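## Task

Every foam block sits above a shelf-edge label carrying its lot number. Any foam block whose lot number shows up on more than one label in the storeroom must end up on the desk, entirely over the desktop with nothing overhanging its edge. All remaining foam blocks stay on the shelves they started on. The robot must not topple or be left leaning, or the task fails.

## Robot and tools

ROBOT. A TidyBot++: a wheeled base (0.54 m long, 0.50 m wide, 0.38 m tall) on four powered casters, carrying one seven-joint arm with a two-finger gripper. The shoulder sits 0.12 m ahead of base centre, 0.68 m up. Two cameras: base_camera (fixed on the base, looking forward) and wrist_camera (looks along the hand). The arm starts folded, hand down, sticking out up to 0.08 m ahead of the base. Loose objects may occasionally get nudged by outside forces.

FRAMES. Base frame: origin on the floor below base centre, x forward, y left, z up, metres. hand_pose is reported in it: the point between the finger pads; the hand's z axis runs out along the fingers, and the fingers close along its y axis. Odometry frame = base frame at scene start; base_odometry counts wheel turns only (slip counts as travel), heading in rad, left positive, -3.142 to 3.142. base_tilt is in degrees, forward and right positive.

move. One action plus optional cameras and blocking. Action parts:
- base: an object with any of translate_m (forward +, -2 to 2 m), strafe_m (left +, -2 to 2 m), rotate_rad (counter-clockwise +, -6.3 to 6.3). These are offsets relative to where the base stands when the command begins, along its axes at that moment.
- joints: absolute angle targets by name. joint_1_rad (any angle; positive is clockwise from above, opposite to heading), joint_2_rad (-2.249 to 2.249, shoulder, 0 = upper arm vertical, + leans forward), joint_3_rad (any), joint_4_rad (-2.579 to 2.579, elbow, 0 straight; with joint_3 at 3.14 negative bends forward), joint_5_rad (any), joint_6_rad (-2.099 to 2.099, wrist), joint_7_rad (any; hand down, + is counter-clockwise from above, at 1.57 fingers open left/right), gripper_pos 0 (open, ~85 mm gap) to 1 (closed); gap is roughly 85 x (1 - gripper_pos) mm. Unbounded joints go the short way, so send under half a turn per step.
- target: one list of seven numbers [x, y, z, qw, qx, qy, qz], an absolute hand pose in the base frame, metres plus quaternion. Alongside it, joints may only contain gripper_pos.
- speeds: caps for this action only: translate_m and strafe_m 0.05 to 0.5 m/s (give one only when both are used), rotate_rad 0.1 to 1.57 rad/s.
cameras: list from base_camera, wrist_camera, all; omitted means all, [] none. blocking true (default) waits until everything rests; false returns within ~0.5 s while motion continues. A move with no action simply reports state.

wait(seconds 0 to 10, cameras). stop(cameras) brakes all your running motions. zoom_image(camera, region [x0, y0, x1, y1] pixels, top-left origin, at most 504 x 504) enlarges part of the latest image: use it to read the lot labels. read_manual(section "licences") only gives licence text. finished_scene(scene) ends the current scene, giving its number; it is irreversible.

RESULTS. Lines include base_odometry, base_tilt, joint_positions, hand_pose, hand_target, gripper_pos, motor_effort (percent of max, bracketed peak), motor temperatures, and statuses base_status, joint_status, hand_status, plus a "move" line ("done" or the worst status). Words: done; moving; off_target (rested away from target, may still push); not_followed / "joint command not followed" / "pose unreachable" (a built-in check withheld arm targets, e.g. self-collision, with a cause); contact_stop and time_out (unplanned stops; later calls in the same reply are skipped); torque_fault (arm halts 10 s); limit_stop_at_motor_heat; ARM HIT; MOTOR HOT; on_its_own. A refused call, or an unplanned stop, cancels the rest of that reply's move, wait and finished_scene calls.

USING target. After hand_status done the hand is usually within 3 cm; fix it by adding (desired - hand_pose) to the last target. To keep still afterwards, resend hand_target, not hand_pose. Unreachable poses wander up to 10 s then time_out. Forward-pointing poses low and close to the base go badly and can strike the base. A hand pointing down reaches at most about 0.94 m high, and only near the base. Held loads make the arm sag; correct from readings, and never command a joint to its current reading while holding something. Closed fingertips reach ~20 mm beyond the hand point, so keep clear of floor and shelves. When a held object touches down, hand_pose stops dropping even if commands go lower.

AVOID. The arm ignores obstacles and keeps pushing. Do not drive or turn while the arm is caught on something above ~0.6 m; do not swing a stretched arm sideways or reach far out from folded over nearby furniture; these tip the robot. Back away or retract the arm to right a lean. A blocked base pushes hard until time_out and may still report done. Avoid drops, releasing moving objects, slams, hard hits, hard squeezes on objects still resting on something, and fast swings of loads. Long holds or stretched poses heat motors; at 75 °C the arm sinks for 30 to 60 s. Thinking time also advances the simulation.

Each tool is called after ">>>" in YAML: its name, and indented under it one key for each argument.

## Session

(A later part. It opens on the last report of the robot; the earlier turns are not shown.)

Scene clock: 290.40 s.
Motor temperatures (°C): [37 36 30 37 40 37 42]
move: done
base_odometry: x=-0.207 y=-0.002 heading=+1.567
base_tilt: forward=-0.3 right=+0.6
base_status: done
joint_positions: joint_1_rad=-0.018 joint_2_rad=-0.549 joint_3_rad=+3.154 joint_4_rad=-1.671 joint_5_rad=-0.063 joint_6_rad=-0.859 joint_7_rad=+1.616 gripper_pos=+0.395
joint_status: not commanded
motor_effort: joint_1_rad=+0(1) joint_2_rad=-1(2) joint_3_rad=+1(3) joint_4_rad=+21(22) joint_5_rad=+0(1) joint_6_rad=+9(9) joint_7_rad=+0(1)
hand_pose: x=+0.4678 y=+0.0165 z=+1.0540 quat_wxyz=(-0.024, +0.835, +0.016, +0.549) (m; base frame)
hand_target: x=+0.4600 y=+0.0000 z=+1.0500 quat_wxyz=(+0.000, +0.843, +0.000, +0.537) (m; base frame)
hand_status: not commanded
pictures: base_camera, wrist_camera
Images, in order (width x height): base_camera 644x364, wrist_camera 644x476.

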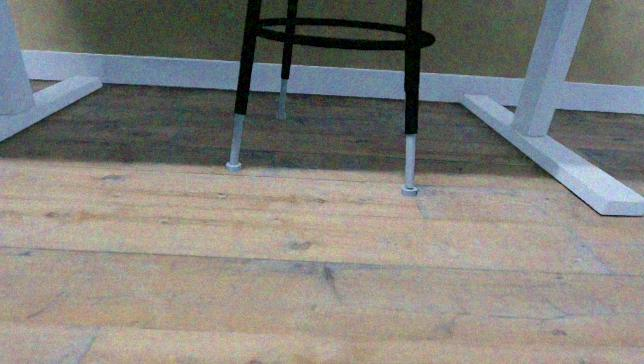

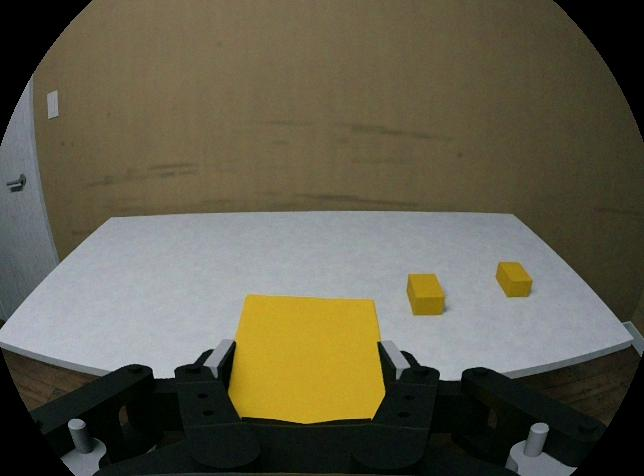

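>>> move:
  base: {"translate_m":0.28}
  speeds: {"translate_m":0.3}
  cameras: []

>>> move:
  target: [0.66,0,0.9,0,0.846,0,0.533]
  cameras: ["wrist_camera"]

>>> move:
  target: [0.68,0,0.82,0,0.846,0,0.533]
  cameras: []

>>> move:
  target: [0.68,0,0.79,0,0.846,0,0.533]
  cameras: []

>>> move:
  target: [0.68,0,0.775,0,0.846,0,0.533]
  cameras: ["wrist_camera"]

>>> move:
  target: [0.68,0,0.762,0,0.846,0,0.533]
  cameras: ["wrist_camera"]

Scene clock: 292.70 s.
Motor temperatures (°C): [37 36 30 37 40 37 42]
move: done
base_odometry: x=-0.206 y=+0.278 heading=+1.567
base_tilt: forward=-0.3 right=+0.6
base_status: done
joint_positions: joint_1_rad=-0.018 joint_2_rad=-0.551 joint_3_rad=+3.154 joint_4_rad=-1.670 joint_5_rad=-0.063 joint_6_rad=-0.860 joint_7_rad=+1.616 gripper_pos=+0.395
joint_status: not commanded
motor_effort: joint_1_rad=+0(1) joint_2_rad=-1(4) joint_3_rad=+1(1) joint_4_rad=+20(22) joint_5_rad=+0(0) joint_6_rad=+9(9) joint_7_rad=+0(1)
hand_pose: x=+0.4670 y=+0.0164 z=+1.0545 quat_wxyz=(-0.024, +0.835, +0.016, +0.549) (m; base frame)
hand_target: x=+0.4600 y=+0.0000 z=+1.0500 quat_wxyz=(+0.000, +0.843, +0.000, +0.537) (m; base frame)
hand_status: not commanded
pictures: none
No camera images: "cameras" was empty.

Scene clock: 294.67 s.
Motor temperatures (°C): [37 36 30 37 40 37 42]
move: done
base_odometry: x=-0.206 y=+0.278 heading=+1.567
base_tilt: forward=-0.3 right=+0.6
base_status: not commanded
joint_positions: joint_1_rad=-0.018 joint_2_rad=-0.123 joint_3_rad=+3.154 joint_4_rad=-1.868 joint_5_rad=-0.063 joint_6_rad=-0.295 joint_7_rad=+1.616 gripper_pos=+0.395
joint_status: not commanded
motor_effort: joint_1_rad=+0(1) joint_2_rad=-17(19) joint_3_rad=+0(1) joint_4_rad=+21(24) joint_5_rad=+0(1) joint_6_rad=+8(9) joint_7_rad=+0(1)
hand_pose: x=+0.6548 y=+0.0098 z=+0.9044 quat_wxyz=(-0.014, +0.852, +0.000, +0.523) (m; base frame)
hand_target: x=+0.6599 y=+0.0000 z=+0.9000 quat_wxyz=(+0.000, +0.846, +0.000, +0.533) (m; base frame)
hand_status: done (0.012 m and 2.1 deg from the pose sent, 0.248 m and 4.0 deg at the start)
pictures: wrist_camera
Images, in order (width x height): wrist_camera 644x476.

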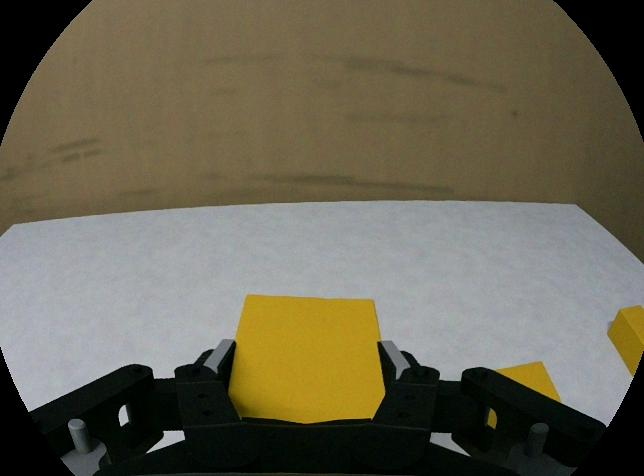

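Scene clock: 296.10 s.
Motor temperatures (°C): [37 36 30 37 40 37 42]
move: done
base_odometry: x=-0.206 y=+0.278 heading=+1.567
base_tilt: forward=-0.3 right=+0.6
base_status: not commanded
joint_positions: joint_1_rad=-0.008 joint_2_rad=-0.002 joint_3_rad=+3.152 joint_4_rad=-2.032 joint_5_rad=+0.026 joint_6_rad=-0.014 joint_7_rad=+1.520 gripper_pos=+0.395
joint_status: not commanded
motor_effort: joint_1_rad=+0(1) joint_2_rad=-20(22) joint_3_rad=+0(1) joint_4_rad=+21(23) joint_5_rad=+1(1) joint_6_rad=+8(9) joint_7_rad=+0(1)
hand_pose: x=+0.6771 y=-0.0001 z=+0.8214 quat_wxyz=(-0.006, +0.853, -0.011, +0.522) (m; base frame)
hand_target: x=+0.6800 y=+0.0000 z=+0.8200 quat_wxyz=(+0.000, +0.846, +0.000, +0.533) (m; base frame)
hand_status: done (0.003 m and 2.1 deg from the pose sent, 0.089 m and 2.1 deg at the start)
pictures: none
No camera images: "cameras" was empty.

Scene clock: 297.23 s.
Motor temperatures (°C): [37 36 30 37 40 37 42]
move: done
base_odometry: x=-0.206 y=+0.278 heading=+1.567
base_tilt: forward=-0.3 right=+0.6
base_status: not commanded
joint_positions: joint_1_rad=-0.008 joint_2_rad=+0.032 joint_3_rad=+3.152 joint_4_rad=-2.097 joint_5_rad=+0.026 joint_6_rad=+0.100 joint_7_rad=+1.529 gripper_pos=+0.395
joint_status: not commanded
motor_effort: joint_1_rad=+0(1) joint_2_rad=-20(22) joint_3_rad=+0(0) joint_4_rad=+19(21) joint_5_rad=+1(1) joint_6_rad=+8(9) joint_7_rad=+0(1)
hand_pose: x=+0.6783 y=+0.0009 z=+0.7981 quat_wxyz=(-0.005, +0.849, -0.007, +0.528) (m; base frame)
hand_target: x=+0.6800 y=+0.0000 z=+0.7900 quat_wxyz=(+0.000, +0.846, +0.000, +0.533) (m; base frame)
hand_status: done (0.008 m and 1.2 deg from the pose sent, 0.031 m and 2.1 deg at the start)
pictures: none
No camera images: "cameras" was empty.

Scene clock: 297.97 s.
Motor temperatures (°C): [37 36 30 37 40 37 42]
move: done
base_odometry: x=-0.206 y=+0.278 heading=+1.567
base_tilt: forward=-0.3 right=+0.6
base_status: not commanded
joint_positions: joint_1_rad=-0.008 joint_2_rad=+0.054 joint_3_rad=+3.152 joint_4_rad=-2.128 joint_5_rad=+0.026 joint_6_rad=+0.161 joint_7_rad=+1.529 gripper_pos=+0.395
joint_status: not commanded
motor_effort: joint_1_rad=+0(1) joint_2_rad=-20(22) joint_3_rad=+0(0) joint_4_rad=+19(21) joint_5_rad=+1(1) joint_6_rad=+8(9) joint_7_rad=+0(1)
hand_pose: x=+0.6795 y=+0.0014 z=+0.7860 quat_wxyz=(-0.005, +0.847, -0.007, +0.531) (m; base frame)
hand_target: x=+0.6800 y=+0.0000 z=+0.7750 quat_wxyz=(+0.000, +0.846, +0.000, +0.533) (m; base frame)
hand_status: done (0.011 m and 1.0 deg from the pose sent, 0.023 m and 1.2 deg at the start)
pictures: wrist_camera
Images, in order (width x height): wrist_camera 644x476.

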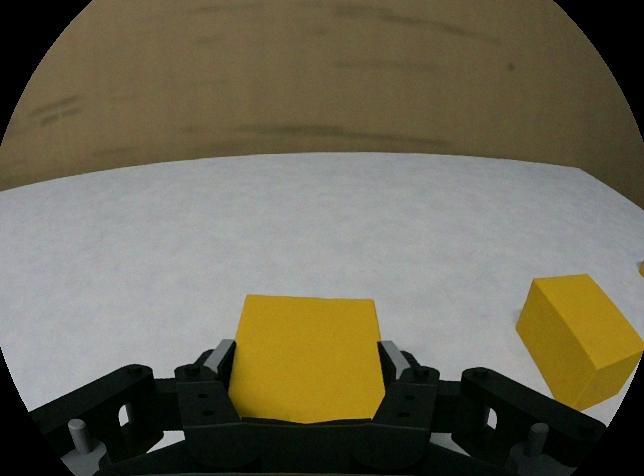

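Scene clock: 298.67 s.
Motor temperatures (°C): [37 36 30 37 40 37 42]
move: done
base_odometry: x=-0.206 y=+0.278 heading=+1.567
base_tilt: forward=-0.3 right=+0.6
base_status: not commanded
joint_positions: joint_1_rad=-0.008 joint_2_rad=+0.077 joint_3_rad=+3.152 joint_4_rad=-2.154 joint_5_rad=+0.026 joint_6_rad=+0.212 joint_7_rad=+1.529 gripper_pos=+0.395
joint_status: not commanded
motor_effort: joint_1_rad=+0(1) joint_2_rad=-20(22) joint_3_rad=+0(0) joint_4_rad=+18(19) joint_5_rad=+1(1) joint_6_rad=+8(9) joint_7_rad=+0(1)
hand_pose: x=+0.6802 y=+0.0018 z=+0.7733 quat_wxyz=(-0.006, +0.847, -0.006, +0.532) (m; base frame)
hand_target: x=+0.6800 y=+0.0000 z=+0.7620 quat_wxyz=(+0.000, +0.846, +0.000, +0.533) (m; base frame)
hand_status: done (0.011 m and 1.0 deg from the pose sent, 0.024 m and 1.0 deg at the start)
pictures: wrist_camera
Images, in order (width x height): wrist_camera 644x476.

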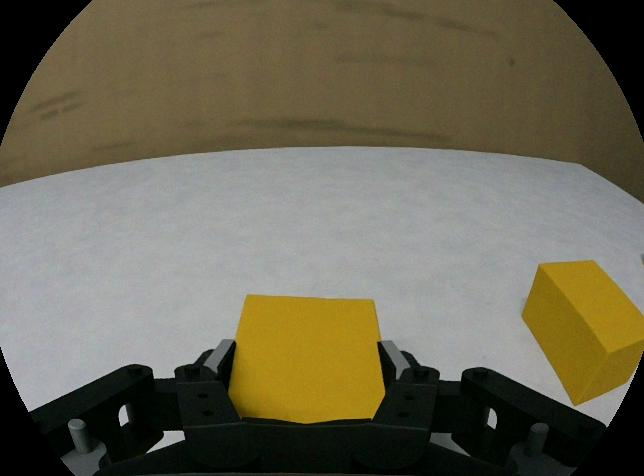

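Still descending at full rate; step more.

>>> move:
  target: [0.68,0,0.753,0,0.846,0,0.533]
  cameras: []

>>> move:
  target: [0.68,0,0.744,0,0.846,0,0.533]
  cameras: ["wrist_camera"]

Scene clock: 299.37 s.
Motor temperatures (°C): [37 36 30 37 40 37 42]
move: done
base_odometry: x=-0.206 y=+0.278 heading=+1.567
base_tilt: forward=-0.3 right=+0.6
base_status: not commanded
joint_positions: joint_1_rad=-0.008 joint_2_rad=+0.090 joint_3_rad=+3.152 joint_4_rad=-2.170 joint_5_rad=+0.026 joint_6_rad=+0.250 joint_7_rad=+1.529 gripper_pos=+0.395
joint_status: not commanded
motor_effort: joint_1_rad=-1(1) joint_2_rad=-19(21) joint_3_rad=+0(0) joint_4_rad=+18(19) joint_5_rad=+1(1) joint_6_rad=+8(9) joint_7_rad=-1(1)
hand_pose: x=+0.6812 y=+0.0021 z=+0.7687 quat_wxyz=(-0.006, +0.844, -0.006, +0.536) (m; base frame)
hand_target: x=+0.6800 y=+0.0000 z=+0.7530 quat_wxyz=(+0.000, +0.846, +0.000, +0.533) (m; base frame)
hand_status: done (0.016 m and 1.1 deg from the pose sent, 0.020 m and 1.0 deg at the start)
pictures: none
No camera images: "cameras" was empty.

Scene clock: 299.97 s.
Motor temperatures (°C): [37 36 30 37 40 37 42]
move: done
base_odometry: x=-0.206 y=+0.278 heading=+1.567
base_tilt: forward=-0.3 right=+0.6
base_status: not commanded
joint_positions: joint_1_rad=-0.008 joint_2_rad=+0.095 joint_3_rad=+3.152 joint_4_rad=-2.184 joint_5_rad=+0.026 joint_6_rad=+0.288 joint_7_rad=+1.529 gripper_pos=+0.395
joint_status: not commanded
motor_effort: joint_1_rad=-1(1) joint_2_rad=-17(19) joint_3_rad=-1(1) joint_4_rad=+18(18) joint_5_rad=+1(1) joint_6_rad=+7(8) joint_7_rad=-1(1)
hand_pose: x=+0.6819 y=+0.0024 z=+0.7690 quat_wxyz=(-0.007, +0.839, -0.006, +0.544) (m; base frame)
hand_target: x=+0.6800 y=+0.0000 z=+0.7440 quat_wxyz=(+0.000, +0.846, +0.000, +0.533) (m; base frame)
hand_status: done (0.025 m and 1.8 deg from the pose sent, 0.025 m and 1.1 deg at the start)
pictures: wrist_camera
Images, in order (width x height): wrist_camera 644x476.

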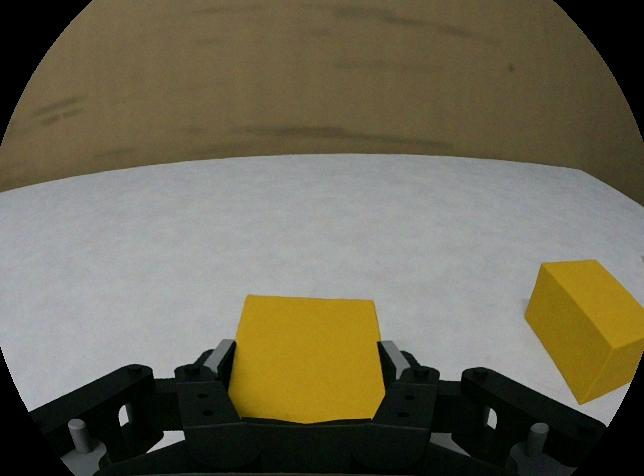

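Contact.

>>> move:
  joints: {"gripper_pos":0}
  cameras: []

>>> move:
  base: {"translate_m":-0.32}
  cameras: ["wrist_camera"]

Scene clock: 300.90 s.
Motor temperatures (°C): [37 36 30 37 40 37 42]
move: done
base_odometry: x=-0.206 y=+0.278 heading=+1.567
base_tilt: forward=-0.3 right=+0.6
base_status: not commanded
joint_positions: joint_1_rad=-0.008 joint_2_rad=+0.113 joint_3_rad=+3.152 joint_4_rad=-2.189 joint_5_rad=+0.026 joint_6_rad=+0.289 joint_7_rad=+1.529 gripper_pos=+0.000
joint_status: all done
motor_effort: joint_1_rad=+0(1) joint_2_rad=-20(22) joint_3_rad=+0(1) joint_4_rad=+17(18) joint_5_rad=+0(1) joint_6_rad=+8(9) joint_7_rad=+0(1)
hand_pose: x=+0.6819 y=+0.0025 z=+0.7570 quat_wxyz=(-0.007, +0.845, -0.006, +0.535) (m; base frame)
hand_target: x=+0.6800 y=+0.0000 z=+0.7440 quat_wxyz=(+0.000, +0.846, +0.000, +0.533) (m; base frame)
hand_status: not commanded
pictures: none
No camera images: "cameras" was empty.

Scene clock: 303.00 s.
Motor temperatures (°C): [37 36 30 37 40 37 42]
move: done
base_odometry: x=-0.207 y=-0.042 heading=+1.567
base_tilt: forward=-0.3 right=+0.6
base_status: done
joint_positions: joint_1_rad=-0.008 joint_2_rad=+0.120 joint_3_rad=+3.152 joint_4_rad=-2.194 joint_5_rad=+0.026 joint_6_rad=+0.289 joint_7_rad=+1.529 gripper_pos=+0.000
joint_status: not commanded
motor_effort: joint_1_rad=-1(2) joint_2_rad=-21(24) joint_3_rad=+0(2) joint_4_rad=+18(19) joint_5_rad=+1(1) joint_6_rad=+8(9) joint_7_rad=+0(1)
hand_pose: x=+0.6807 y=+0.0024 z=+0.7502 quat_wxyz=(-0.006, +0.848, -0.006, +0.530) (m; base frame)
hand_target: x=+0.6800 y=+0.0000 z=+0.7440 quat_wxyz=(+0.000, +0.846, +0.000, +0.533) (m; base frame)
hand_status: not commanded
pictures: wrist_camera
Images, in order (width x height): wrist_camera 644x476.

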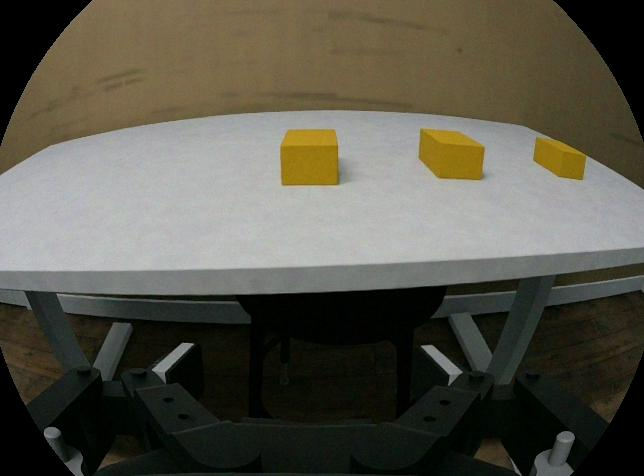

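>>> finished_scene:
  scene: 2

The scene is finished: the task was done.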